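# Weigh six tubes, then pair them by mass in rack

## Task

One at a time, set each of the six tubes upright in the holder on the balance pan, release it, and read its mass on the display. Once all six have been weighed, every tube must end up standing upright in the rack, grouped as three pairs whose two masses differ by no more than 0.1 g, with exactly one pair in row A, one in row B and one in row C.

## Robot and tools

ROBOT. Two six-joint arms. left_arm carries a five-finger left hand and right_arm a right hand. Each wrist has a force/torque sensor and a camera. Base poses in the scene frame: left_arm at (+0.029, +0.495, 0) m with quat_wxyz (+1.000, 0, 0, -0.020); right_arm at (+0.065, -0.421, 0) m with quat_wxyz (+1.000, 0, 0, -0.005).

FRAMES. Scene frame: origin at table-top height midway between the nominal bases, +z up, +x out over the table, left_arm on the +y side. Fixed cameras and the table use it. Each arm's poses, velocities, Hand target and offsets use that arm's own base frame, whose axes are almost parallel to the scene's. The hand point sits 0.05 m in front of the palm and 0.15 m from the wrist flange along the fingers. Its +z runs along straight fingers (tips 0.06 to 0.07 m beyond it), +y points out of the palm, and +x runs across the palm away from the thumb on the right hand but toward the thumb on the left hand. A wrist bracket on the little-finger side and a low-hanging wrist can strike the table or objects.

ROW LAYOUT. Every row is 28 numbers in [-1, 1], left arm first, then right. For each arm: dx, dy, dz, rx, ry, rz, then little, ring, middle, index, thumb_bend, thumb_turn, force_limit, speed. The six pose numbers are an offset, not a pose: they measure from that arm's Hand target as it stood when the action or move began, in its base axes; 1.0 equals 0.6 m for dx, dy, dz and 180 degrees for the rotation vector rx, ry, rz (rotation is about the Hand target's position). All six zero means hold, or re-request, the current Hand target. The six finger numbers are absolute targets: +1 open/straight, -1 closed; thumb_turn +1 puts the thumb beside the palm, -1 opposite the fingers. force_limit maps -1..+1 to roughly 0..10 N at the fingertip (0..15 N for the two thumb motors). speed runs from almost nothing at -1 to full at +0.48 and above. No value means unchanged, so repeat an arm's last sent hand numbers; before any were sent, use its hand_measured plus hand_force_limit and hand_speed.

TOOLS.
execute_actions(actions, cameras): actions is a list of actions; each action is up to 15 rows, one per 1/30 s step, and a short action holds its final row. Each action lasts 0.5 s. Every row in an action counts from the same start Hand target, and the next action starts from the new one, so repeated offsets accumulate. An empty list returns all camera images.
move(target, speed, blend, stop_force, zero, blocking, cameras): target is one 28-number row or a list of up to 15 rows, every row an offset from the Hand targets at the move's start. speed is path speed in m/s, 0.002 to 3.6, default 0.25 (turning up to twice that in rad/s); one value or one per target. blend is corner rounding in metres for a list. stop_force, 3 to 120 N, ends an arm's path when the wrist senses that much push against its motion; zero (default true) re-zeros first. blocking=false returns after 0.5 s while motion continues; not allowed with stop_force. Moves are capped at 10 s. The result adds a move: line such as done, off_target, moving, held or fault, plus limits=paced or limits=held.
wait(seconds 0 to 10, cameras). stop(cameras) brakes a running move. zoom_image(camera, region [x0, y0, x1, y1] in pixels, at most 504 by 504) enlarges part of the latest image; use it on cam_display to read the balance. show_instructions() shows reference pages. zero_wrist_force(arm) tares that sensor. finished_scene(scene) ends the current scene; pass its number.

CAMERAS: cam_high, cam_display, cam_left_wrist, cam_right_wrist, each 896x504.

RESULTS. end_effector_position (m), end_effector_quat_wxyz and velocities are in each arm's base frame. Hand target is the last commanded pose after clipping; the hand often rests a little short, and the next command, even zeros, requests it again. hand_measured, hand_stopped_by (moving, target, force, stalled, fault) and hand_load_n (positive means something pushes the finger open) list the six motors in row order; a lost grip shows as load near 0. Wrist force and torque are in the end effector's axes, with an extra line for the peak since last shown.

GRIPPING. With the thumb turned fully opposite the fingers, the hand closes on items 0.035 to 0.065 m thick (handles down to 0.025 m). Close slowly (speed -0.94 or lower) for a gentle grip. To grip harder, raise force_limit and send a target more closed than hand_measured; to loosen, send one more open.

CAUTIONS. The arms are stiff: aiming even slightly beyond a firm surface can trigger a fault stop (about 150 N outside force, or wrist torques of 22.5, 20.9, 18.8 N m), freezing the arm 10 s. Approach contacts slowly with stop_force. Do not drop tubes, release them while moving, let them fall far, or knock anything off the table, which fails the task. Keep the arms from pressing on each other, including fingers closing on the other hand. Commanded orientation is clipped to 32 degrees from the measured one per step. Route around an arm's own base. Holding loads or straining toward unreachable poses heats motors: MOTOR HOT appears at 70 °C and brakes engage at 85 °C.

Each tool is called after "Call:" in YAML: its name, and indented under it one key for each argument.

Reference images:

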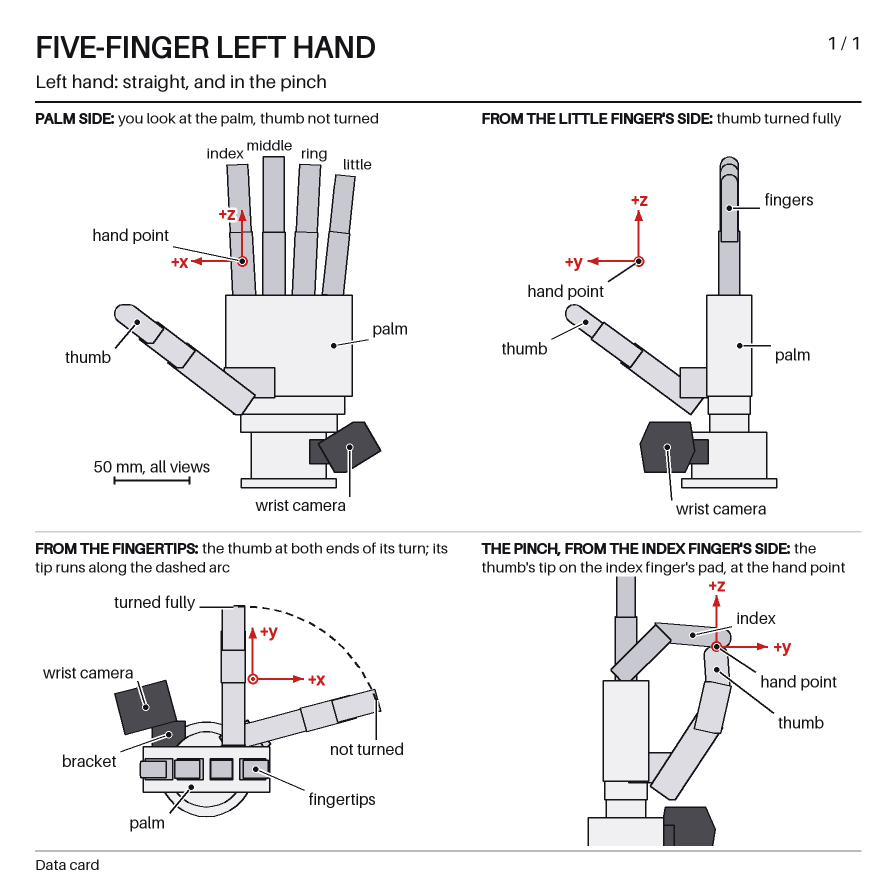

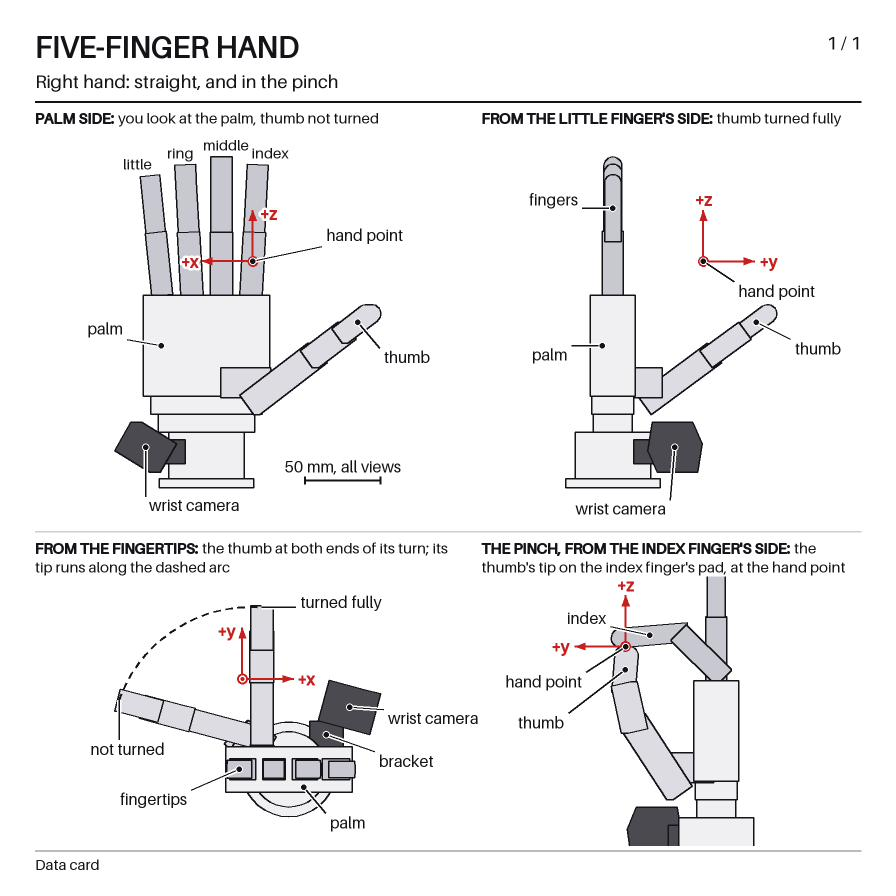

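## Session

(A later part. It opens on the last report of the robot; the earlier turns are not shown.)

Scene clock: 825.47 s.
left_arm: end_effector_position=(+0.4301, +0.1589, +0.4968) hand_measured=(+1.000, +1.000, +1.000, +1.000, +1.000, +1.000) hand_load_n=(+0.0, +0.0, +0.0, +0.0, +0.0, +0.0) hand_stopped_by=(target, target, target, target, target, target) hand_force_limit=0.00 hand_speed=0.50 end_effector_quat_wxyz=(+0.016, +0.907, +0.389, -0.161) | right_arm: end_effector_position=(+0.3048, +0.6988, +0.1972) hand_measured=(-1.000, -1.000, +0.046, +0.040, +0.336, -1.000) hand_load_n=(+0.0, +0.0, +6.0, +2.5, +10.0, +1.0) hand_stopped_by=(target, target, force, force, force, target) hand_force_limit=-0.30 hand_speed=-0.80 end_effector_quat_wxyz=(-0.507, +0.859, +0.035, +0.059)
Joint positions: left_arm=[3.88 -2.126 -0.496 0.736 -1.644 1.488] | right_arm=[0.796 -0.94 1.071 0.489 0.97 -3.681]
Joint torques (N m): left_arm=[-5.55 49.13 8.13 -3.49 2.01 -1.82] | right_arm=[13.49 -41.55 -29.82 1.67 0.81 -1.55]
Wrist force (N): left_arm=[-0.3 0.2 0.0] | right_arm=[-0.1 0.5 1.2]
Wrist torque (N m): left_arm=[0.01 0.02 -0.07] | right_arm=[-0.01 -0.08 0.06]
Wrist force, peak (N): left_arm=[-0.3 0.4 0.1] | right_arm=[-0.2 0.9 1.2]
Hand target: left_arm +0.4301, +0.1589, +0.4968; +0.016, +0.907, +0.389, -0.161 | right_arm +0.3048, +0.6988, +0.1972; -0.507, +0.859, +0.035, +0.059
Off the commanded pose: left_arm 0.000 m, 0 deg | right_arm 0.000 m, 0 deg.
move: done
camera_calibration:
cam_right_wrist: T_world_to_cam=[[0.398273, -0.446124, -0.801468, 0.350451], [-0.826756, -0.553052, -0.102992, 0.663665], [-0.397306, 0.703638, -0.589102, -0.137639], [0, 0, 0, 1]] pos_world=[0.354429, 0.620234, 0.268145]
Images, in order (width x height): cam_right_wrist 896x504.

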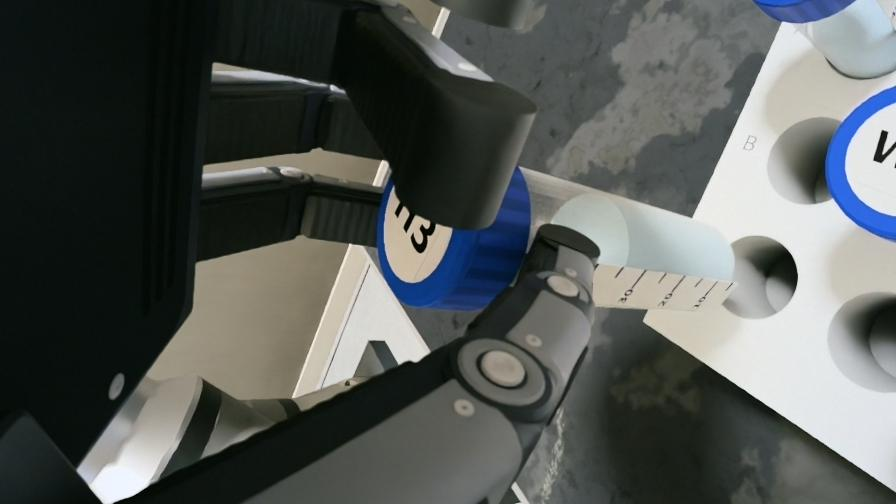

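Call:
move:
  target:
    - [0,0,0,0,0,0,1,1,1,1,1,1,0,0.5,0.0012,-0.0055,-0.01,0,0,0,-1,-1,-0.07,-0.07,-0.32,-1,-0.3,-0.8]
    - [0,0,0,0,0,0,1,1,1,1,1,1,0,0.5,0.0012,-0.0055,-0.145,0,0,0,-1,-1,-0.07,-0.07,-0.32,-1,-0.3,-0.8]
  speed: 0.05
  stop_force: 3.5
  cameras: ["cam_right_wrist"]

Scene clock: 837.40 s.
left_arm: end_effector_position=(+0.4301, +0.1589, +0.4968) hand_measured=(+1.000, +1.000, +1.000, +1.000, +1.000, +1.000) hand_load_n=(+0.0, +0.0, +0.0, +0.0, +0.0, +0.0) hand_stopped_by=(target, target, target, target, target, target) hand_force_limit=0.00 hand_speed=0.50 end_effector_quat_wxyz=(+0.016, +0.907, +0.389, -0.161) | right_arm: end_effector_position=(+0.3055, +0.6954, +0.1162) hand_measured=(-1.000, -1.000, +0.046, +0.040, +0.336, -1.000) hand_load_n=(+0.5, +0.0, +5.5, +4.0, +7.5, +0.5) hand_stopped_by=(target, target, force, force, force, target) hand_force_limit=-0.30 hand_speed=-0.80 end_effector_quat_wxyz=(-0.507, +0.859, +0.035, +0.059)
Joint positions: left_arm=[3.88 -2.126 -0.496 0.736 -1.644 1.488] | right_arm=[0.791 -0.9 1.215 0.306 0.967 -3.685]
Joint torques (N m): left_arm=[-6.84 49.17 9.39 -3.52 2.31 -1.84] | right_arm=[-13.76 -56.55 -30.04 1.8 -1.17 -0.9]
Wrist force (N): left_arm=[-0.2 0.1 0.1] | right_arm=[-0.3 0.4 1.5]
Wrist torque (N m): left_arm=[-0.02 0.01 -0.06] | right_arm=[-0.02 -0.04 0.05]
Wrist force, peak (N): left_arm=[-0.3 0.0 0.4] | right_arm=[0.9 -6.6 -0.5]
Hand target: left_arm +0.4301, +0.1589, +0.4968; +0.016, +0.907, +0.389, -0.161 | right_arm +0.3055, +0.6954, +0.1162; -0.507, +0.859, +0.035, +0.059 (not the last commanded pose)
Off the commanded pose: left_arm 0.000 m, 0 deg | right_arm 0.006 m, 0 deg.
move: contact (right_arm); path passed 1 of 2 targets
camera_calibration:
cam_right_wrist: T_world_to_cam=[[0.398298, -0.446233, -0.801396, 0.283907], [-0.826689, -0.55318, -0.102847, 0.654115], [-0.397423, 0.703468, -0.589226, -0.182528], [0, 0, 0, 1]] pos_world=[0.35513, 0.616935, 0.187245]
Images, in order (width x height): cam_right_wrist 896x504.

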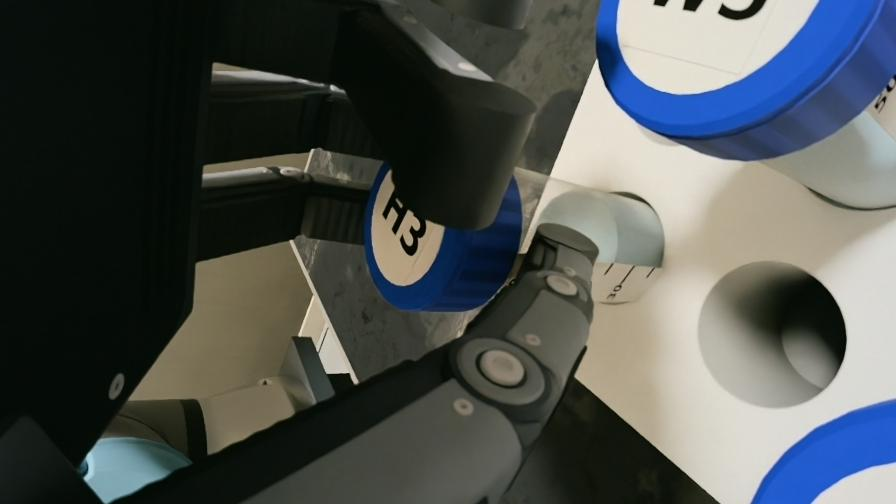

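Call:
move:
  target:
    - [0,0,0,0,0,0,1,1,1,1,1,1,0,0.5,0,0,0,0,0,0,-1,-1,0.35,0.35,1,-1,-0.3,0]
    - [0,0,0,0,0,0,1,1,1,1,1,1,0,0.5,0,0,0.125,0,0,0,-1,-1,0.35,0.35,1,-1,-0.3,0]
    - [0,0,0,0,0,0,1,1,1,1,1,1,0,0.5,0.1458,0.031,0.12,-0.0112,0.044,-0.0014,-1,-1,0.35,0.35,1,-1,-0.3,0]
  speed: 0.25
  cameras: ["cam_right_wrist"]

Call:
zoom_image:
  camera: "cam_right_wrist"
  region: [400, 80, 896, 420]

Scene clock: 855.73 s.
left_arm: end_effector_position=(+0.4301, +0.1589, +0.4968) hand_measured=(+1.000, +1.000, +1.000, +1.000, +1.000, +1.000) hand_load_n=(+0.0, +0.0, +0.0, +0.0, +0.5, +0.0) hand_stopped_by=(target, target, target, target, target, target) hand_force_limit=0.00 hand_speed=0.50 end_effector_quat_wxyz=(+0.016, +0.907, +0.389, -0.161) | right_arm: end_effector_position=(+0.3930, +0.7140, +0.1882) hand_measured=(-1.000, -1.000, +0.350, +0.350, +1.000, -1.000) hand_load_n=(+0.0, +0.0, +0.0, +0.0, +0.0, +0.0) hand_stopped_by=(target, target, target, target, target, target) hand_force_limit=-0.30 hand_speed=0.00 end_effector_quat_wxyz=(-0.493, +0.870, -0.001, +0.000)
Joint positions: left_arm=[3.88 -2.126 -0.496 0.736 -1.644 1.488] | right_arm=[0.699 -0.635 0.567 0.818 0.856 -3.688]
Joint torques (N m): left_arm=[-7.03 49.67 10.99 -3.62 2.06 -1.96] | right_arm=[-4.36 -51 -29.86 2.35 -2.66 -1.6]
Wrist force (N): left_arm=[0.0 0.0 -0.1] | right_arm=[0.4 0.0 1.1]
Wrist torque (N m): left_arm=[-0.01 -0.03 -0.05] | right_arm=[-0.05 -0.16 0.09]
Wrist force, peak (N): left_arm=[-0.4 0.3 -0.1] | right_arm=[-0.5 1.1 1.7]
Hand target: left_arm +0.4301, +0.1589, +0.4968; +0.016, +0.907, +0.389, -0.161 | right_arm +0.3929, +0.7140, +0.1882; -0.493, +0.870, -0.001, +0.000
Off the commanded pose: left_arm 0.000 m, 0 deg | right_arm 0.000 m, 0 deg.
move: done
camera_calibration:
cam_right_wrist: T_world_to_cam=[[0.283146, -0.47649, -0.832338, 0.38768], [-0.834163, -0.55062, 0.0314476, 0.719955], [-0.473286, 0.685401, -0.553376, -0.0823908], [0, 0, 0, 1]] pos_world=[0.451796, 0.637618, 0.254447]
Images, in order (width x height): cam_right_wrist 896x504.

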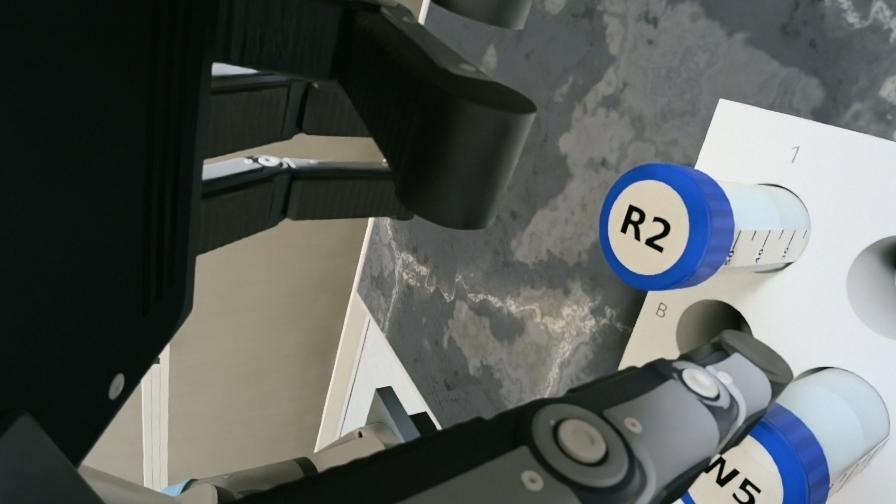

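Scaled by 1.016 from the camera's 896x504 image, which has a finer 1280x720 frame.

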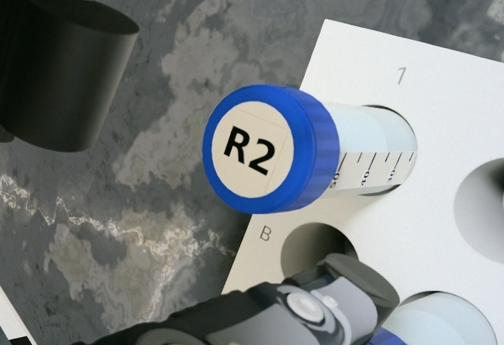

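Call:
move:
  target:
    - [0,0,0,0,0,0,1,1,1,1,1,1,0,0.5,0.001,-0.0035,-0.02,0,0,0,-1,-1,0.35,0.35,1,-1,-0.3,0]
    - [0,0,0,0,0,0,1,1,1,1,1,1,0,0.5,0.001,-0.0035,-0.107,0,0,0,-1,-1,0.35,0.35,1,-1,-0.3,0]
    - [0,0,0,0,0,0,1,1,1,1,1,1,0,0.5,0.001,-0.0035,-0.107,0,0,0,-1,-1,0.08,0.08,1,-1,-0.7,-0.2]
  speed: 0.2
  blend: [0.005,0,0]

Call:
move:
  target:
    - [0,0,0,0,0,0,1,1,1,1,1,1,0,0.5,0,0,0,0,0,0,-1,-1,0.08,0.08,-0.3,-1,-0.7,-0.5]
    - [0,0,0,0,0,0,1,1,1,1,1,1,0,0.5,0,0,0,0,0,0,-1,-1,-0.06,-0.06,-0.3,-1,-0.7,-0.7]
    - [0,0,0,0,0,0,1,1,1,1,1,1,0,0.5,0,0,0,0,0,0,-1,-1,-0.07,-0.07,-0.32,-1,-0.3,-0.8]

Scene clock: 869.07 s.
left_arm: end_effector_position=(+0.4301, +0.1589, +0.4968) hand_measured=(+1.000, +1.000, +1.000, +1.000, +1.000, +1.000) hand_load_n=(+0.0, +0.0, +0.0, +0.0, +0.0, +0.0) hand_stopped_by=(target, target, target, target, target, target) hand_force_limit=0.00 hand_speed=0.50 end_effector_quat_wxyz=(+0.016, +0.907, +0.389, -0.161) | right_arm: end_effector_position=(+0.3935, +0.7119, +0.1240) hand_measured=(-1.000, -1.000, +0.080, +0.080, +1.000, -1.000) hand_load_n=(+0.0, +0.0, +0.0, +0.0, +0.0, +0.0) hand_stopped_by=(target, target, target, target, target, target) hand_force_limit=-0.70 hand_speed=-0.20 end_effector_quat_wxyz=(-0.493, +0.870, -0.001, +0.000)
Joint positions: left_arm=[3.88 -2.126 -0.496 0.736 -1.644 1.488] | right_arm=[0.696 -0.636 0.732 0.655 0.854 -3.691]
Joint torques (N m): left_arm=[-9.08 49.34 9.26 -3.79 1.95 -1.78] | right_arm=[-15.4 -64.66 -8.27 -0.36 0.47 0.66]
Wrist force (N): left_arm=[-0.1 0.3 0.0] | right_arm=[0.3 0.1 1.1]
Wrist torque (N m): left_arm=[0.02 -0.01 -0.06] | right_arm=[-0.02 -0.14 0.09]
Wrist force, peak (N): left_arm=[-0.1 0.3 0.3] | right_arm=[0.5 1.3 1.6]
Hand target: left_arm +0.4301, +0.1589, +0.4968; +0.016, +0.907, +0.389, -0.161 | right_arm +0.3935, +0.7119, +0.1240; -0.493, +0.870, -0.001, +0.000
Off the commanded pose: left_arm 0.000 m, 0 deg | right_arm 0.000 m, 0 deg.
move: done

Scene clock: 871.23 s.
left_arm: end_effector_position=(+0.4301, +0.1589, +0.4968) hand_measured=(+1.000, +1.000, +1.000, +1.000, +1.000, +1.000) hand_load_n=(+0.0, -0.5, +0.0, +0.0, +0.0, +0.0) hand_stopped_by=(target, target, target, target, target, target) hand_force_limit=0.00 hand_speed=0.50 end_effector_quat_wxyz=(+0.016, +0.907, +0.389, -0.161) | right_arm: end_effector_position=(+0.3935, +0.7119, +0.1240) hand_measured=(-1.000, -1.000, +0.064, +0.056, +0.364, -1.000) hand_load_n=(+0.0, +0.0, +6.0, +2.5, +8.5, +0.5) hand_stopped_by=(target, target, force, force, force, target) hand_force_limit=-0.30 hand_speed=-0.80 end_effector_quat_wxyz=(-0.493, +0.870, -0.001, +0.000)
Joint positions: left_arm=[3.88 -2.126 -0.496 0.736 -1.644 1.488] | right_arm=[0.696 -0.636 0.732 0.655 0.854 -3.691]
Joint torques (N m): left_arm=[-7.37 48.16 8.93 -3.74 2.21 -1.85] | right_arm=[-14.05 -64.33 -8.97 -0.08 -1.1 0.58]
Wrist force (N): left_arm=[0.1 0.2 0.2] | right_arm=[0.3 0.4 1.8]
Wrist torque (N m): left_arm=[-0.01 -0.03 -0.05] | right_arm=[-0.02 -0.14 0.09]
Wrist force, peak (N): left_arm=[-0.2 0.3 0.3] | right_arm=[0.2 0.5 2.0]
Hand target: left_arm +0.4301, +0.1589, +0.4968; +0.016, +0.907, +0.389, -0.161 | right_arm +0.3935, +0.7119, +0.1240; -0.493, +0.870, -0.001, +0.000
Off the commanded pose: left_arm 0.000 m, 0 deg | right_arm 0.000 m, 0 deg.
move: done

Call:
move:
  target:
    - [0,0,0,0,0,0,1,1,1,1,1,1,0,0.5,0,0,0.12,0,0,0,-1,-1,-0.07,-0.07,-0.32,-1,-0.3,-0.8]
    - [0,0,0,0,0,0,1,1,1,1,1,1,0,0.5,0.0167,-0.05,0.185,0,0,0,-1,-1,-0.07,-0.07,-0.32,-1,-0.3,-0.8]
    - [0,0,0,0,0,0,1,1,1,1,1,1,0,0.5,0.0167,-0.0865,0.2433,0,0,0,-1,-1,-0.07,-0.07,-0.32,-1,-0.3,-0.8]
    - [0,0,0,0,0,0,1,1,1,1,1,1,0,0.5,-0.0133,-0.8232,0.2933,0,0,0,-1,-1,-0.07,-0.07,-0.32,-1,-0.3,-0.8]
    - [0,0,0,0,0,0,1,1,1,1,1,1,0,0.5,-0.0133,-0.8232,0.23,0,0,0,-1,-1,-0.07,-0.07,-0.32,-1,-0.3,-0.8]
  speed: [0.2,0.2,0.2,0.35,0.2]
  blend: [0.005,0.01,0.01,0.01,0]
  cameras: ["cam_right_wrist"]

Call:
zoom_image:
  camera: "cam_right_wrist"
  region: [500, 80, 896, 340]

Scene clock: 890.40 s.
left_arm: end_effector_position=(+0.4301, +0.1589, +0.4968) hand_measured=(+1.000, +1.000, +1.000, +1.000, +1.000, +1.000) hand_load_n=(+0.0, +0.0, +0.0, +0.0, +0.0, +0.0) hand_stopped_by=(target, target, target, target, target, target) hand_force_limit=0.00 hand_speed=0.50 end_effector_quat_wxyz=(+0.016, +0.907, +0.389, -0.161) | right_arm: end_effector_position=(+0.3856, +0.2180, +0.2621) hand_measured=(-1.000, -1.000, +0.064, +0.056, +0.364, -1.000) hand_load_n=(+0.0, +0.0, +3.0, +0.5, +4.0, +0.5) hand_stopped_by=(target, target, force, force, force, target) hand_force_limit=-0.30 hand_speed=-0.80 end_effector_quat_wxyz=(-0.493, +0.870, -0.001, +0.000)
Joint positions: left_arm=[3.88 -2.126 -0.496 0.736 -1.644 1.488] | right_arm=[-0.242 -1.258 1.682 1.526 0.587 -5.157]
Joint torques (N m): left_arm=[-8.01 48.58 9.51 -3.98 1.8 -1.89] | right_arm=[-14.6 -22.69 -4.78 0.87 0.21 -1.31]
Wrist force (N): left_arm=[-0.1 0.1 0.1] | right_arm=[0.2 0.4 1.3]
Wrist torque (N m): left_arm=[-0.01 -0.02 -0.05] | right_arm=[-0.01 -0.12 0.10]
Wrist force, peak (N): left_arm=[-0.4 0.4 0.0] | right_arm=[0.5 1.9 2.5]
Hand target: left_arm +0.4301, +0.1589, +0.4968; +0.016, +0.907, +0.389, -0.161 | right_arm +0.3856, +0.2180, +0.2620; -0.493, +0.870, -0.001, +0.000
Off the commanded pose: left_arm 0.000 m, 0 deg | right_arm 0.000 m, 0 deg.
move: done
camera_calibration:
cam_right_wrist: T_world_to_cam=[[0.283186, -0.476613, -0.832253, 0.214883], [-0.834084, -0.550733, 0.0315837, 0.438346], [-0.473402, 0.685225, -0.553495, 0.294952], [0, 0, 0, 1]] pos_world=[0.444396, 0.141719, 0.328247]
Images, in order (width x height): cam_right_wrist 896x504.

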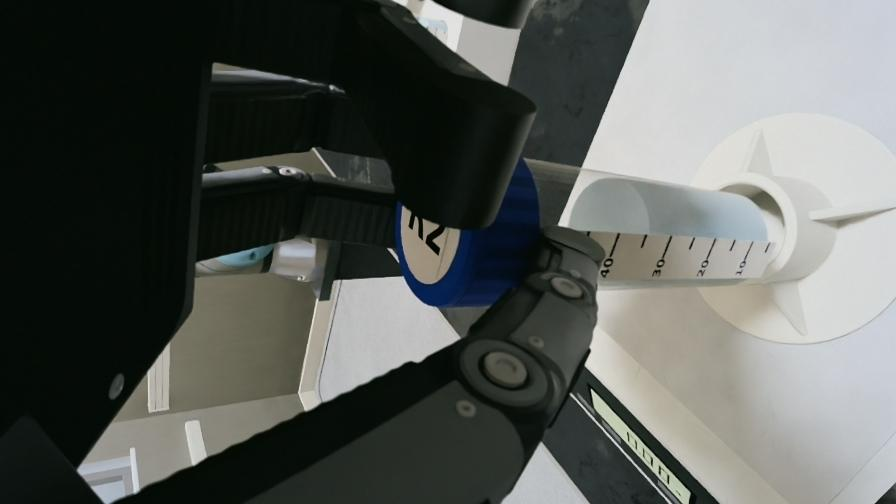

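Scaled by 1.273 from the camera's 896x504 image, which has a finer 1280x720 frame.

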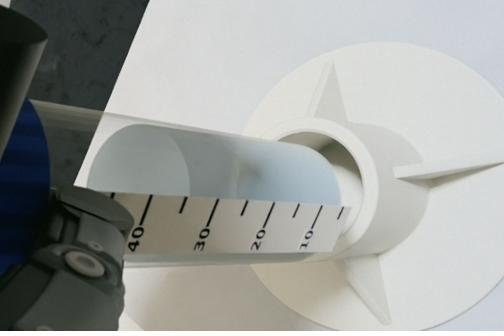

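Call:
move:
  target: [0,0,0,0,0,0,1,1,1,1,1,1,0,0.5,0,0,0,0,0,0,-1,-1,-0.08,-0.08,-0.34,-1,-0.3,-0.8]
  speed: 0.05
  cameras: ["cam_right_wrist"]

Call:
zoom_image:
  camera: "cam_right_wrist"
  region: [500, 80, 896, 340]

Scene clock: 898.33 s.
left_arm: end_effector_position=(+0.4301, +0.1589, +0.4968) hand_measured=(+1.000, +1.000, +1.000, +1.000, +1.000, +1.000) hand_load_n=(+0.0, +0.0, +0.0, +0.0, +0.0, +0.5) hand_stopped_by=(target, target, target, target, target, target) hand_force_limit=0.00 hand_speed=0.50 end_effector_quat_wxyz=(+0.016, +0.907, +0.389, -0.161) | right_arm: end_effector_position=(+0.3856, +0.2180, +0.2620) hand_measured=(-1.000, -1.000, +0.050, +0.022, +0.362, -1.000) hand_load_n=(+0.0, +0.0, +4.0, +6.5, +11.0, +0.0) hand_stopped_by=(target, target, force, force, force, target) hand_force_limit=-0.30 hand_speed=-0.80 end_effector_quat_wxyz=(-0.493, +0.870, -0.001, +0.000)
Joint positions: left_arm=[3.88 -2.126 -0.496 0.736 -1.644 1.488] | right_arm=[-0.243 -1.258 1.682 1.526 0.587 -5.157]
Joint torques (N m): left_arm=[-8.53 49.82 9.3 -3.83 1.89 -1.91] | right_arm=[-14.14 -24.53 -4.68 0.88 -1.2 -1.43]
Wrist force (N): left_arm=[0.0 0.1 0.3] | right_arm=[0.4 0.4 1.4]
Wrist torque (N m): left_arm=[-0.02 -0.02 -0.05] | right_arm=[-0.02 -0.15 0.10]
Wrist force, peak (N): left_arm=[-0.4 0.0 0.3] | right_arm=[0.2 0.6 1.7]
Hand target: left_arm +0.4301, +0.1589, +0.4968; +0.016, +0.907, +0.389, -0.161 | right_arm +0.3856, +0.2180, +0.2620; -0.493, +0.870, -0.001, +0.000
Off the commanded pose: left_arm 0.000 m, 0 deg | right_arm 0.000 m, 0 deg.
move: done
camera_calibration:
cam_right_wrist: T_world_to_cam=[[0.283196, -0.476578, -0.83227, 0.214831], [-0.834036, -0.550804, 0.0316062, 0.438273], [-0.47348, 0.685192, -0.553469, 0.295051], [0, 0, 0, 1]] pos_world=[0.444397, 0.141619, 0.328247]
Images, in order (width x height): cam_right_wrist 896x504.

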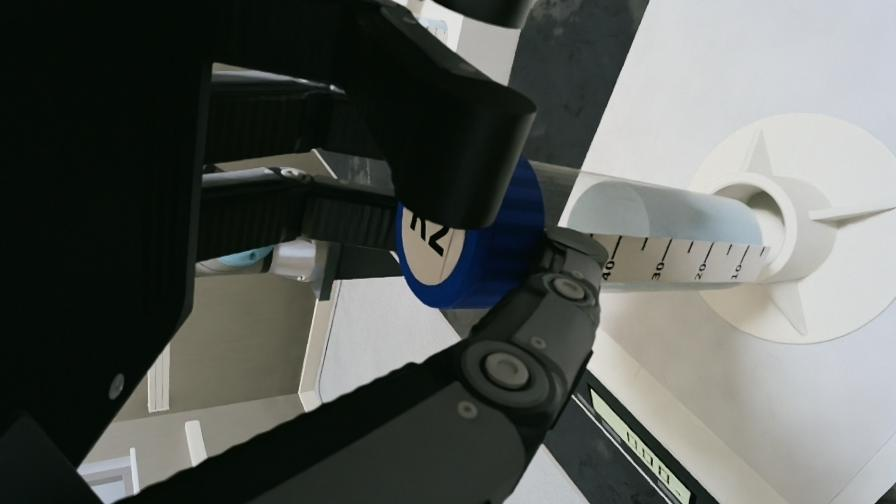

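Scaled by 1.273 from the camera's 896x504 image, which has a finer 1280x720 frame.

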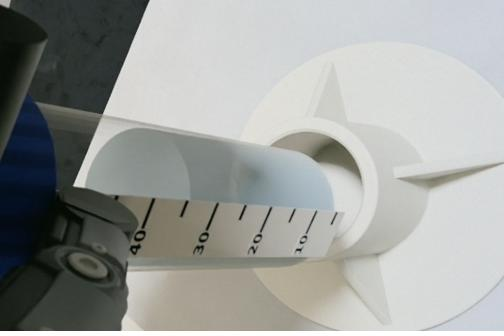

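Call:
zoom_image:
  camera: "cam_right_wrist"
  region: [600, 190, 780, 350]

Scaled by 2.800 from the camera's 896x504 image, which has a finer 1280x720 frame.

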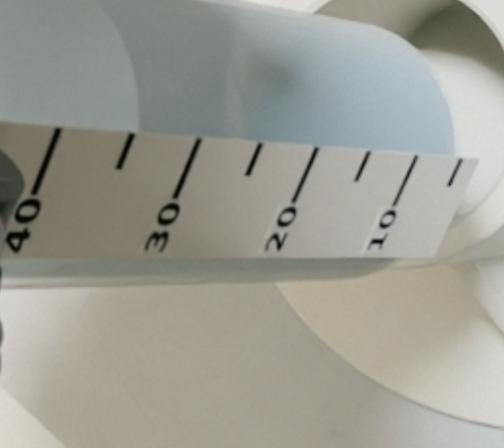

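Call:
move:
  target: [0,0,0,0,0,0,1,1,1,1,1,1,0,0.5,0.0062,0.0025,0,0,0,0,-1,-1,-0.08,-0.08,-0.34,-1,-0.3,-0.8]
  speed: 0.05
  cameras: ["cam_right_wrist"]

Call:
zoom_image:
  camera: "cam_right_wrist"
  region: [500, 80, 896, 340]

Scene clock: 920.80 s.
left_arm: end_effector_position=(+0.4301, +0.1589, +0.4968) hand_measured=(+1.000, +1.000, +1.000, +1.000, +1.000, +1.000) hand_load_n=(+0.5, +0.0, +0.0, +0.0, +0.0, +0.0) hand_stopped_by=(target, target, target, target, target, target) hand_force_limit=0.00 hand_speed=0.50 end_effector_quat_wxyz=(+0.016, +0.907, +0.389, -0.161) | right_arm: end_effector_position=(+0.3892, +0.2195, +0.2620) hand_measured=(-1.000, -1.000, +0.050, +0.022, +0.362, -1.000) hand_load_n=(+0.0, +0.0, +4.5, +6.5, +11.5, +0.0) hand_stopped_by=(target, target, force, force, force, target) hand_force_limit=-0.30 hand_speed=-0.80 end_effector_quat_wxyz=(-0.493, +0.870, -0.001, +0.000)
Joint positions: left_arm=[3.88 -2.126 -0.496 0.736 -1.644 1.488] | right_arm=[-0.237 -1.249 1.668 1.523 0.585 -5.147]
Joint torques (N m): left_arm=[-8.93 49.66 9.57 -3.75 2.38 -1.82] | right_arm=[13 -24.22 -27.5 0.79 -3.31 0.67]
Wrist force (N): left_arm=[0.0 0.0 0.1] | right_arm=[0.0 0.3 1.4]
Wrist torque (N m): left_arm=[-0.03 -0.02 -0.05] | right_arm=[-0.03 -0.10 0.08]
Wrist force, peak (N): left_arm=[-0.2 0.4 0.0] | right_arm=[0.3 0.6 1.7]
Hand target: left_arm +0.4301, +0.1589, +0.4968; +0.016, +0.907, +0.389, -0.161 | right_arm +0.3893, +0.2195, +0.2620; -0.493, +0.870, -0.001, +0.000
Off the commanded pose: left_arm 0.000 m, 0 deg | right_arm 0.000 m, 0 deg.
move: done
camera_calibration:
cam_right_wrist: T_world_to_cam=[[0.28321, -0.476598, -0.832254, 0.214519], [-0.834076, -0.550746, 0.03156, 0.442126], [-0.473402, 0.685225, -0.553495, 0.295697], [0, 0, 0, 1]] pos_world=[0.447996, 0.143119, 0.328247]
Images, in order (width x height): cam_right_wrist 896x504.

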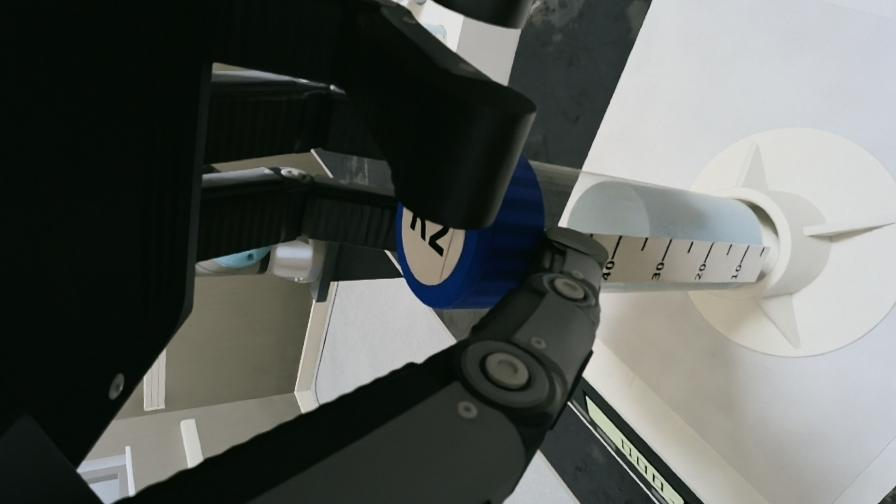

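Scaled by 1.273 from the camera's 896x504 image, which has a finer 1280x720 frame.

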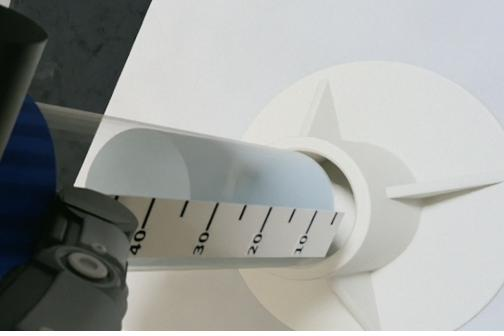

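Call:
move:
  target:
    - [0,0,0,0,0,0,1,1,1,1,1,1,0,0.5,-0.0028,0.0013,-0.01,0,0,0,-1,-1,-0.08,-0.08,-0.34,-1,-0.3,-0.8]
    - [0,0,0,0,0,0,1,1,1,1,1,1,0,0.5,-0.0028,0.0013,-0.085,0,0,0,-1,-1,-0.08,-0.08,-0.34,-1,-0.3,-0.8]
  speed: 0.04
  stop_force: 3

Call:
move:
  target:
    - [0,0,0,0,0,0,1,1,1,1,1,1,0,0.5,0,0,0,0,0,0,-1,-1,0.8,0.8,1,-1,-0.3,0]
    - [0,0,0,0,0,0,1,1,1,1,1,1,0,0.5,0,0,0.125,0,0,0,-1,-1,0.8,0.8,1,-1,-0.3,0]
  speed: 0.2

Call:
wait:
  seconds: 1.5
  cameras: ["cam_display","cam_right_wrist"]

Call:
zoom_image:
  camera: "cam_display"
  region: [340, 80, 500, 240]

Call:
zoom_image:
  camera: "cam_right_wrist"
  region: [500, 80, 896, 340]

Scene clock: 931.47 s.
left_arm: end_effector_position=(+0.4301, +0.1589, +0.4968) hand_measured=(+1.000, +1.000, +1.000, +1.000, +1.000, +1.000) hand_load_n=(+0.0, +0.0, +0.0, +0.0, +0.0, +0.0) hand_stopped_by=(target, target, target, target, target, target) hand_force_limit=0.00 hand_speed=0.50 end_effector_quat_wxyz=(+0.016, +0.907, +0.389, -0.161) | right_arm: end_effector_position=(+0.3876, +0.2203, +0.2146) hand_measured=(-1.000, -1.000, +0.050, +0.022, +0.360, -1.000) hand_load_n=(+0.0, +0.0, +4.0, +2.5, +5.5, +0.0) hand_stopped_by=(target, target, force, force, force, target) hand_force_limit=-0.30 hand_speed=-0.80 end_effector_quat_wxyz=(-0.493, +0.870, -0.001, +0.000)
Joint positions: left_arm=[3.88 -2.126 -0.496 0.736 -1.644 1.488] | right_arm=[-0.236 -1.201 1.736 1.406 0.584 -5.146]
Joint torques (N m): left_arm=[-7.97 48.7 9.31 -3.82 1.99 -1.82] | right_arm=[12.7 -39.25 -26.73 4.3 -2.29 0.43]
Wrist force (N): left_arm=[0.1 0.2 0.0] | right_arm=[0.2 0.6 1.2]
Wrist torque (N m): left_arm=[0.01 -0.04 -0.05] | right_arm=[0.01 -0.11 0.09]
Wrist force, peak (N): left_arm=[-0.3 0.3 0.3] | right_arm=[0.1 -2.5 0.2]
Hand target: left_arm +0.4301, +0.1589, +0.4968; +0.016, +0.907, +0.389, -0.161 | right_arm +0.3876, +0.2203, +0.2146; -0.493, +0.870, -0.001, +0.000 (not the last commanded pose)
Off the commanded pose: left_arm 0.000 m, 0 deg | right_arm 0.004 m, 0 deg.
move: contact (right_arm); path passed 1 of 2 targets

Scene clock: 933.17 s.
left_arm: end_effector_position=(+0.4301, +0.1589, +0.4968) hand_measured=(+1.000, +1.000, +1.000, +1.000, +1.000, +1.000) hand_load_n=(+0.0, +0.0, -0.5, +0.0, +0.0, +0.0) hand_stopped_by=(target, target, target, target, target, target) hand_force_limit=0.00 hand_speed=0.50 end_effector_quat_wxyz=(+0.016, +0.907, +0.389, -0.161) | right_arm: end_effector_position=(+0.3875, +0.2203, +0.2896) hand_measured=(-1.000, -1.000, +0.800, +0.800, +1.000, -1.000) hand_load_n=(+0.0, +0.0, +0.0, +0.0, +0.0, +0.0) hand_stopped_by=(target, target, target, target, target, target) hand_force_limit=-0.30 hand_speed=0.00 end_effector_quat_wxyz=(-0.493, +0.870, -0.001, +0.000)
Joint positions: left_arm=[3.88 -2.126 -0.496 0.736 -1.644 1.488] | right_arm=[-0.236 -1.277 1.63 1.588 0.584 -5.146]
Joint torques (N m): left_arm=[-8.96 49.47 10.42 -3.84 2.08 -2.11] | right_arm=[-14.81 -38.38 -27.66 4.02 0.44 -0.91]
Wrist force (N): left_arm=[-0.1 0.0 0.0] | right_arm=[0.0 -0.1 1.2]
Wrist torque (N m): left_arm=[-0.02 -0.01 -0.06] | right_arm=[-0.05 -0.09 -0.07]
Wrist force, peak (N): left_arm=[-0.4 0.0 0.1] | right_arm=[0.4 1.4 1.7]
Hand target: left_arm +0.4301, +0.1589, +0.4968; +0.016, +0.907, +0.389, -0.161 | right_arm +0.3876, +0.2203, +0.2896; -0.493, +0.870, -0.001, +0.000
Off the commanded pose: left_arm 0.000 m, 0 deg | right_arm 0.000 m, 0 deg.
move: done

Scene clock: 934.67 s.
left_arm: end_effector_position=(+0.4301, +0.1589, +0.4968) hand_measured=(+1.000, +1.000, +1.000, +1.000, +1.000, +1.000) hand_load_n=(+0.0, +0.0, +0.0, +0.0, +0.0, +0.0) hand_stopped_by=(target, target, target, target, target, target) hand_force_limit=0.00 hand_speed=0.50 end_effector_quat_wxyz=(+0.016, +0.907, +0.389, -0.161) | right_arm: end_effector_position=(+0.3876, +0.2203, +0.2896) hand_measured=(-1.000, -1.000, +0.800, +0.800, +1.000, -1.000) hand_load_n=(+0.0, +0.5, +0.0, +0.0, +0.0, +0.0) hand_stopped_by=(target, target, target, target, target, target) hand_force_limit=-0.30 hand_speed=0.00 end_effector_quat_wxyz=(-0.493, +0.870, -0.001, +0.000)
Joint positions: left_arm=[3.88 -2.126 -0.496 0.736 -1.644 1.488] | right_arm=[-0.236 -1.277 1.63 1.588 0.584 -5.146]
Joint torques (N m): left_arm=[-10.06 48.08 9.24 -3.82 2.38 -1.77] | right_arm=[-14.91 -37.34 -27.91 4.21 0.43 -0.81]
Wrist force (N): left_arm=[-0.1 -0.1 -0.1] | right_arm=[0.0 0.1 1.2]
Wrist torque (N m): left_arm=[-0.03 -0.02 -0.04] | right_arm=[-0.02 -0.09 -0.06]
Wrist force, peak (N): left_arm=[-0.3 0.2 0.2] | right_arm=[-0.2 0.1 1.4]
Hand target: left_arm +0.4301, +0.1589, +0.4968; +0.016, +0.907, +0.389, -0.161 | right_arm +0.3876, +0.2203, +0.2896; -0.493, +0.870, -0.001, +0.000
Off the commanded pose: left_arm 0.000 m, 0 deg | right_arm 0.000 m, 0 deg.
wait: 1.50 s; at rest by 0.17 s
camera_calibration:
cam_right_wrist: T_world_to_cam=[[0.283198, -0.476495, -0.832317, 0.238336], [-0.834021, -0.550829, 0.0315674, 0.440346], [-0.473506, 0.68523, -0.5534, 0.309679], [0, 0, 0, 1]] pos_world=[0.446397, 0.143919, 0.355847]
Images, in order (width x height): cam_display 896x504, cam_right_wrist 896x504.

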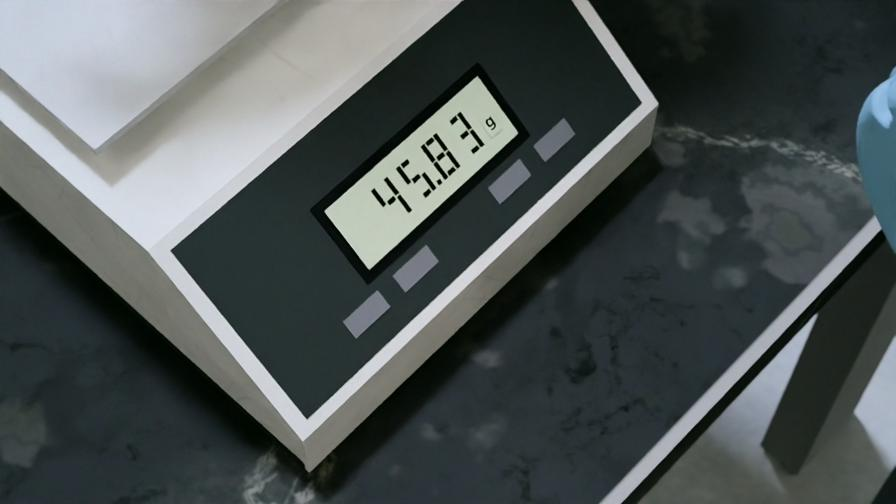

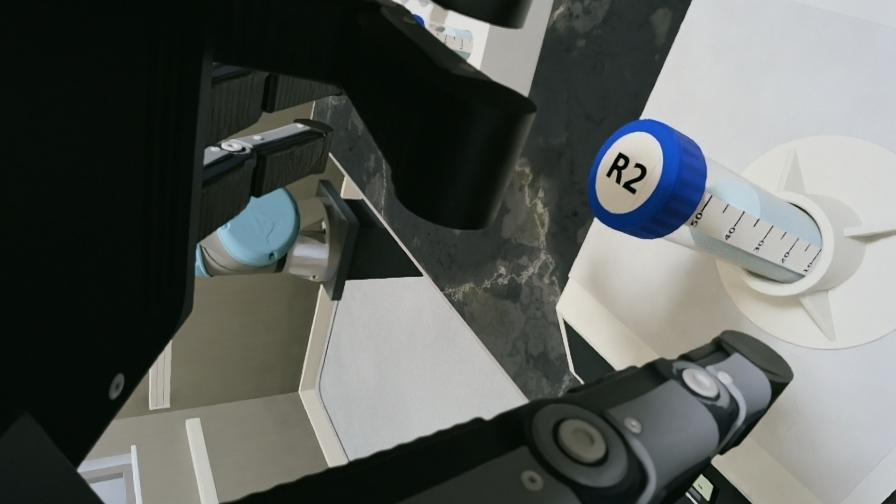

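Scaled by 3.150 from the camera's 896x504 image, which has a finer 1280x720 frame.

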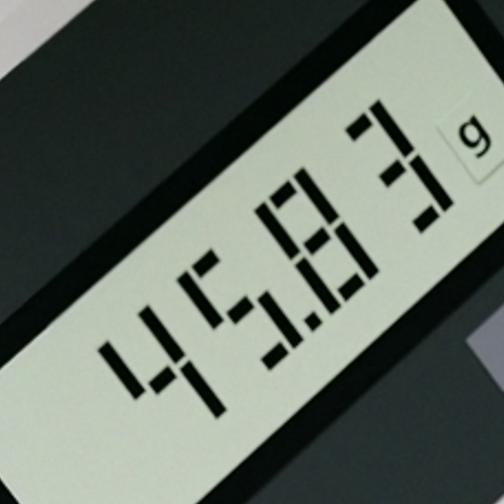

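Scaled by 1.273 from the camera's 896x504 image, which has a finer 1280x720 frame.

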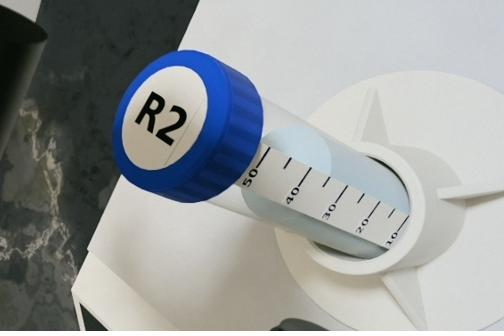

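Call:
wait:
  seconds: 0.1
  cameras: ["cam_display","cam_high"]

Call:
zoom_image:
  camera: "cam_display"
  region: [340, 80, 500, 240]

Call:
zoom_image:
  camera: "cam_high"
  region: [260, 160, 520, 380]

Scene clock: 947.50 s.
left_arm: end_effector_position=(+0.4301, +0.1589, +0.4968) hand_measured=(+1.000, +1.000, +1.000, +1.000, +1.000, +1.000) hand_load_n=(+0.0, +0.0, +0.0, +0.0, +0.0, +0.0) hand_stopped_by=(target, target, target, target, target, target) hand_force_limit=0.00 hand_speed=0.50 end_effector_quat_wxyz=(+0.016, +0.907, +0.389, -0.161) | right_arm: end_effector_position=(+0.3876, +0.2203, +0.2896) hand_measured=(-1.000, -1.000, +0.800, +0.800, +1.000, -1.000) hand_load_n=(+0.0, +0.0, +0.0, +0.0, +0.0, +0.0) hand_stopped_by=(target, target, target, target, target, target) hand_force_limit=-0.30 hand_speed=0.00 end_effector_quat_wxyz=(-0.493, +0.870, -0.001, +0.000)
Joint positions: left_arm=[3.88 -2.126 -0.496 0.736 -1.644 1.488] | right_arm=[-0.236 -1.277 1.63 1.588 0.584 -5.146]
Joint torques (N m): left_arm=[-9.23 49.34 10.71 -3.92 2.1 -1.84] | right_arm=[-14.63 -37.59 -27.94 4.17 0.42 -0.75]
Wrist force (N): left_arm=[-0.2 0.0 -0.1] | right_arm=[-0.1 0.0 1.2]
Wrist torque (N m): left_arm=[-0.01 -0.01 -0.06] | right_arm=[-0.05 -0.08 -0.07]
Wrist force, peak (N): left_arm=[-0.2 0.3 0.3] | right_arm=[0.1 0.0 1.4]
Hand target: left_arm +0.4301, +0.1589, +0.4968; +0.016, +0.907, +0.389, -0.161 | right_arm +0.3876, +0.2203, +0.2896; -0.493, +0.870, -0.001, +0.000
Off the commanded pose: left_arm 0.000 m, 0 deg | right_arm 0.000 m, 0 deg.
wait: 0.10 s; at rest from the start
Images, in order (width x height): cam_high 896x504, cam_display 896x504.

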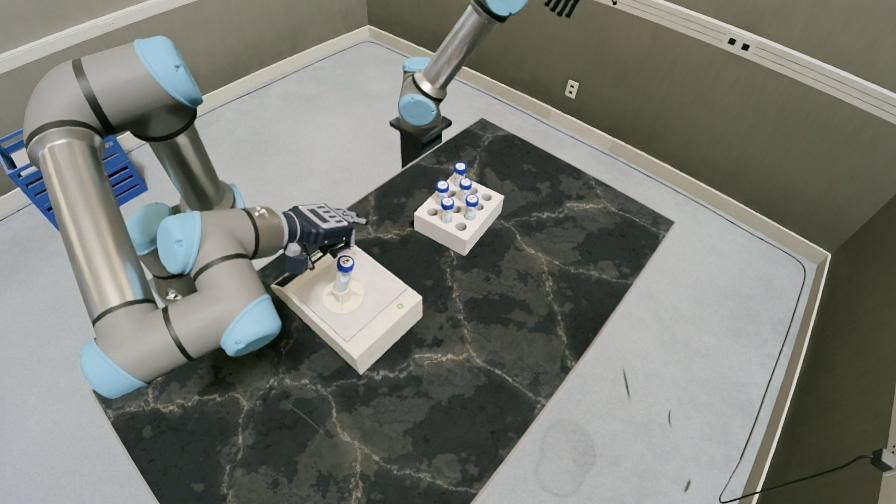

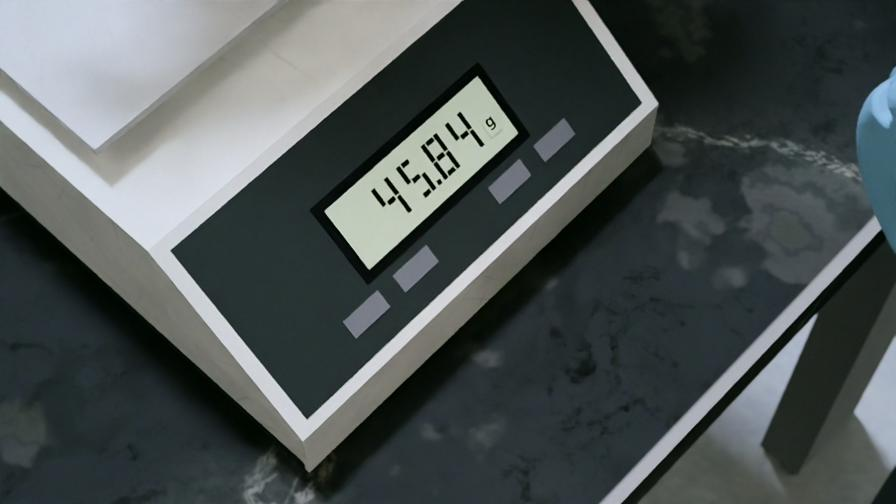

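Scaled by 3.150 from the camera's 896x504 image, which has a finer 1280x720 frame.

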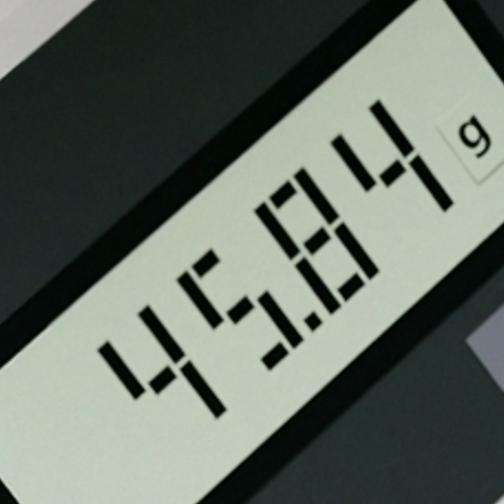

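Scaled by 1.938 from the camera's 896x504 image, which has a finer 1280x720 frame.

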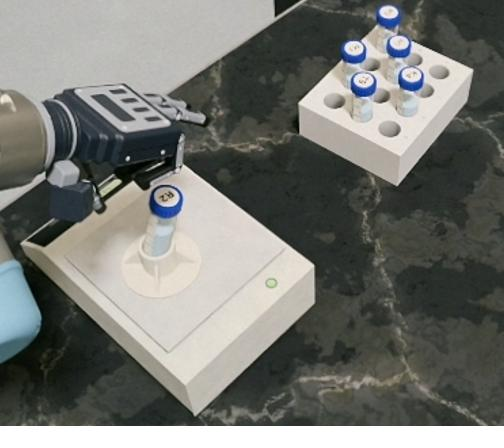

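Call:
move:
  target:
    - [0,0,0,0,0,0,1,1,1,1,1,1,0,0.5,-0.1202,0.6495,0.01,0,0,0.0,-1,-1,0.8,0.8,1,-1,-0.3,0]
    - [0,0,0,0,0,0,1,1,1,1,1,1,0,0.5,-0.1202,0.6495,-0.1493,0,0,0,-1,-1,0.8,0.8,1,-1,-0.3,0]
  speed: [0.4,0.25]
  blend: [0.02,0]
  cameras: ["cam_right_wrist","cam_display"]

Call:
zoom_image:
  camera: "cam_right_wrist"
  region: [400, 80, 896, 420]

Scene clock: 968.73 s.
left_arm: end_effector_position=(+0.4301, +0.1589, +0.4968) hand_measured=(+1.000, +1.000, +1.000, +1.000, +1.000, +1.000) hand_load_n=(+0.0, +0.0, +0.0, +0.0, +0.0, +0.0) hand_stopped_by=(target, target, target, target, target, target) hand_force_limit=0.00 hand_speed=0.50 end_effector_quat_wxyz=(+0.016, +0.907, +0.389, -0.161) | right_arm: end_effector_position=(+0.3154, +0.6100, +0.2000) hand_measured=(-1.000, -1.000, +0.800, +0.800, +1.000, -1.000) hand_load_n=(+0.0, +0.0, +0.0, +0.0, +0.0, +0.0) hand_stopped_by=(target, target, target, target, target, target) hand_force_limit=-0.30 hand_speed=0.00 end_effector_quat_wxyz=(-0.493, +0.870, -0.001, +0.000)
Joint positions: left_arm=[3.88 -2.126 -0.496 0.736 -1.644 1.488] | right_arm=[0.644 -1.031 1.227 0.589 0.816 -3.74]
Joint torques (N m): left_arm=[-10.16 48.86 9.4 -4.12 2.09 -1.65] | right_arm=[13.39 -37.15 -8.73 -0.72 0.82 1.28]
Wrist force (N): left_arm=[-0.2 0.2 -0.1] | right_arm=[0.3 0.2 1.2]
Wrist torque (N m): left_arm=[0.01 0.01 -0.06] | right_arm=[0.00 -0.15 -0.04]
Wrist force, peak (N): left_arm=[-0.2 0.5 0.1] | right_arm=[-0.1 -2.4 1.6]
Hand target: left_arm +0.4301, +0.1589, +0.4968; +0.016, +0.907, +0.389, -0.161 | right_arm +0.3154, +0.6100, +0.2000; -0.493, +0.870, -0.001, +0.000
Off the commanded pose: left_arm 0.000 m, 0 deg | right_arm 0.000 m, 0 deg.
move: done
camera_calibration:
cam_right_wrist: T_world_to_cam=[[0.283198, -0.476495, -0.832317, 0.369897], [-0.834021, -0.550829, 0.0315674, 0.597616], [-0.473506, 0.68523, -0.5534, -0.0411269], [0, 0, 0, 1]] pos_world=[0.374197, 0.533619, 0.266247]
Images, in order (width x height): cam_display 896x504, cam_right_wrist 896x504.

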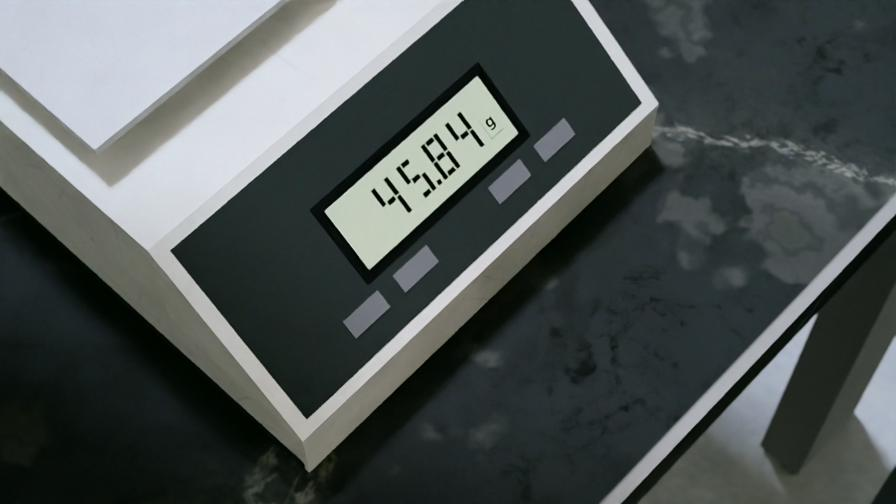

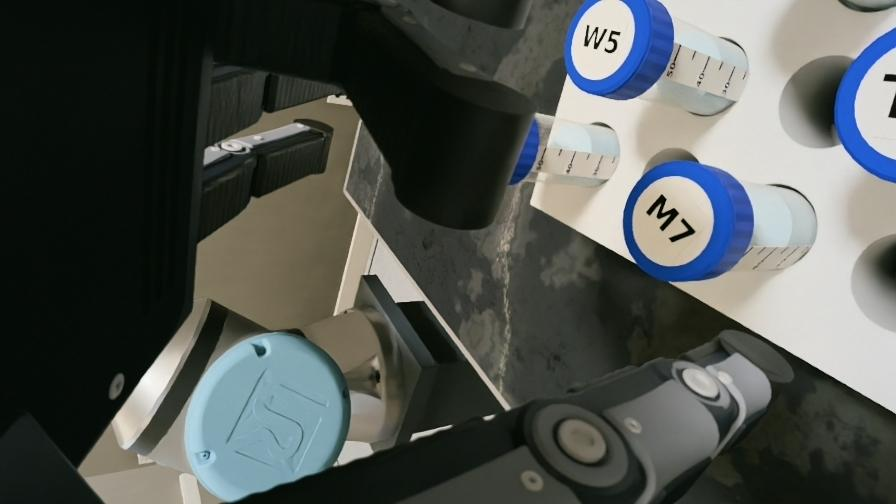

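Scaled by 1.016 from the camera's 896x504 image, which has a finer 1280x720 frame.

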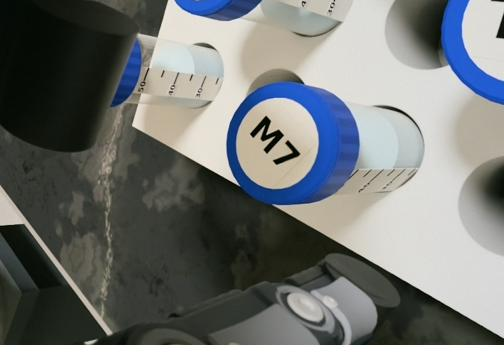

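Call:
move:
  target:
    - [0,0,0,0,0,0,1,1,1,1,1,1,0,0.5,0,0,0,0,0,0,-1,-1,0.35,0.35,1,-1,-0.3,0]
    - [0,0,0,0,0,0,1,1,1,1,1,1,0,0.5,0.0023,-0.0017,-0.02,0,0,0,-1,-1,0.35,0.35,1,-1,-0.3,0]
    - [0,0,0,0,0,0,1,1,1,1,1,1,0,0.5,0.0023,-0.0017,-0.1267,0,0,0,-1,-1,0.35,0.35,1,-1,-0.3,0]
    - [0,0,0,0,0,0,1,1,1,1,1,1,0,0.5,0.0023,-0.0017,-0.1267,0,0,0,-1,-1,0.08,0.08,1,-1,-0.7,-0.2]
  speed: 0.2
  blend: [0,0.005,0,0]

Call:
move:
  target:
    - [0,0,0,0,0,0,1,1,1,1,1,1,0,0.5,0,0,0,0,0,0,-1,-1,0.08,0.08,-0.3,-1,-0.7,-0.5]
    - [0,0,0,0,0,0,1,1,1,1,1,1,0,0.5,0,0,0,0,0,0,-1,-1,-0.06,-0.06,-0.3,-1,-0.7,-0.7]
    - [0,0,0,0,0,0,1,1,1,1,1,1,0,0.5,0,0,0,0,0,0,-1,-1,-0.07,-0.07,-0.32,-1,-0.3,-0.8]

Scene clock: 983.10 s.
left_arm: end_effector_position=(+0.4301, +0.1589, +0.4968) hand_measured=(+1.000, +1.000, +1.000, +1.000, +1.000, +1.000) hand_load_n=(+0.0, +0.0, +0.0, +0.0, +0.0, +0.0) hand_stopped_by=(target, target, target, target, target, target) hand_force_limit=0.00 hand_speed=0.50 end_effector_quat_wxyz=(+0.016, +0.907, +0.389, -0.161) | right_arm: end_effector_position=(+0.3168, +0.6090, +0.1240) hand_measured=(-1.000, -1.000, +0.080, +0.080, +1.000, -1.000) hand_load_n=(+0.0, +0.0, +0.0, +0.0, +0.0, +0.0) hand_stopped_by=(target, target, target, target, target, target) hand_force_limit=-0.70 hand_speed=-0.20 end_effector_quat_wxyz=(-0.493, +0.870, -0.001, +0.000)
Joint positions: left_arm=[3.88 -2.126 -0.496 0.736 -1.644 1.488] | right_arm=[0.641 -0.979 1.345 0.42 0.814 -3.743]
Joint torques (N m): left_arm=[-9.35 49.47 9.67 -4.19 1.99 -1.73] | right_arm=[11.58 -38.51 -8.4 -0.31 0.75 0.76]
Wrist force (N): left_arm=[-0.2 0.2 0.1] | right_arm=[0.2 0.1 1.1]
Wrist torque (N m): left_arm=[0.00 0.01 -0.07] | right_arm=[0.00 -0.14 -0.05]
Wrist force, peak (N): left_arm=[-0.3 0.4 0.4] | right_arm=[0.3 1.4 1.5]
Hand target: left_arm +0.4301, +0.1589, +0.4968; +0.016, +0.907, +0.389, -0.161 | right_arm +0.3168, +0.6090, +0.1240; -0.493, +0.870, -0.001, +0.000
Off the commanded pose: left_arm 0.000 m, 0 deg | right_arm 0.000 m, 0 deg.
move: done

Scene clock: 985.23 s.
left_arm: end_effector_position=(+0.4301, +0.1589, +0.4968) hand_measured=(+1.000, +1.000, +1.000, +1.000, +1.000, +1.000) hand_load_n=(+0.0, +0.0, +0.0, +0.0, +0.0, +0.0) hand_stopped_by=(target, target, target, target, target, target) hand_force_limit=0.00 hand_speed=0.50 end_effector_quat_wxyz=(+0.016, +0.907, +0.389, -0.161) | right_arm: end_effector_position=(+0.3168, +0.6090, +0.1240) hand_measured=(-1.000, -1.000, +0.064, +0.012, +0.382, -1.000) hand_load_n=(+0.0, +0.0, +4.0, +3.0, +7.0, -0.5) hand_stopped_by=(target, target, force, force, force, target) hand_force_limit=-0.30 hand_speed=-0.80 end_effector_quat_wxyz=(-0.493, +0.870, -0.001, +0.000)
Joint positions: left_arm=[3.88 -2.126 -0.496 0.736 -1.644 1.488] | right_arm=[0.641 -0.979 1.345 0.42 0.814 -3.743]
Joint torques (N m): left_arm=[-9.56 48.1 10.82 -4.33 1.95 -2.07] | right_arm=[11.73 -39.69 -15.77 -0.35 0.64 0.67]
Wrist force (N): left_arm=[-0.4 -0.1 0.1] | right_arm=[0.3 0.4 1.7]
Wrist torque (N m): left_arm=[-0.04 0.04 -0.07] | right_arm=[0.07 -0.15 -0.04]
Wrist force, peak (N): left_arm=[-0.3 0.3 0.3] | right_arm=[0.1 0.5 1.9]
Hand target: left_arm +0.4301, +0.1589, +0.4968; +0.016, +0.907, +0.389, -0.161 | right_arm +0.3168, +0.6090, +0.1240; -0.493, +0.870, -0.001, +0.000
Off the commanded pose: left_arm 0.000 m, 0 deg | right_arm 0.000 m, 0 deg.
move: done


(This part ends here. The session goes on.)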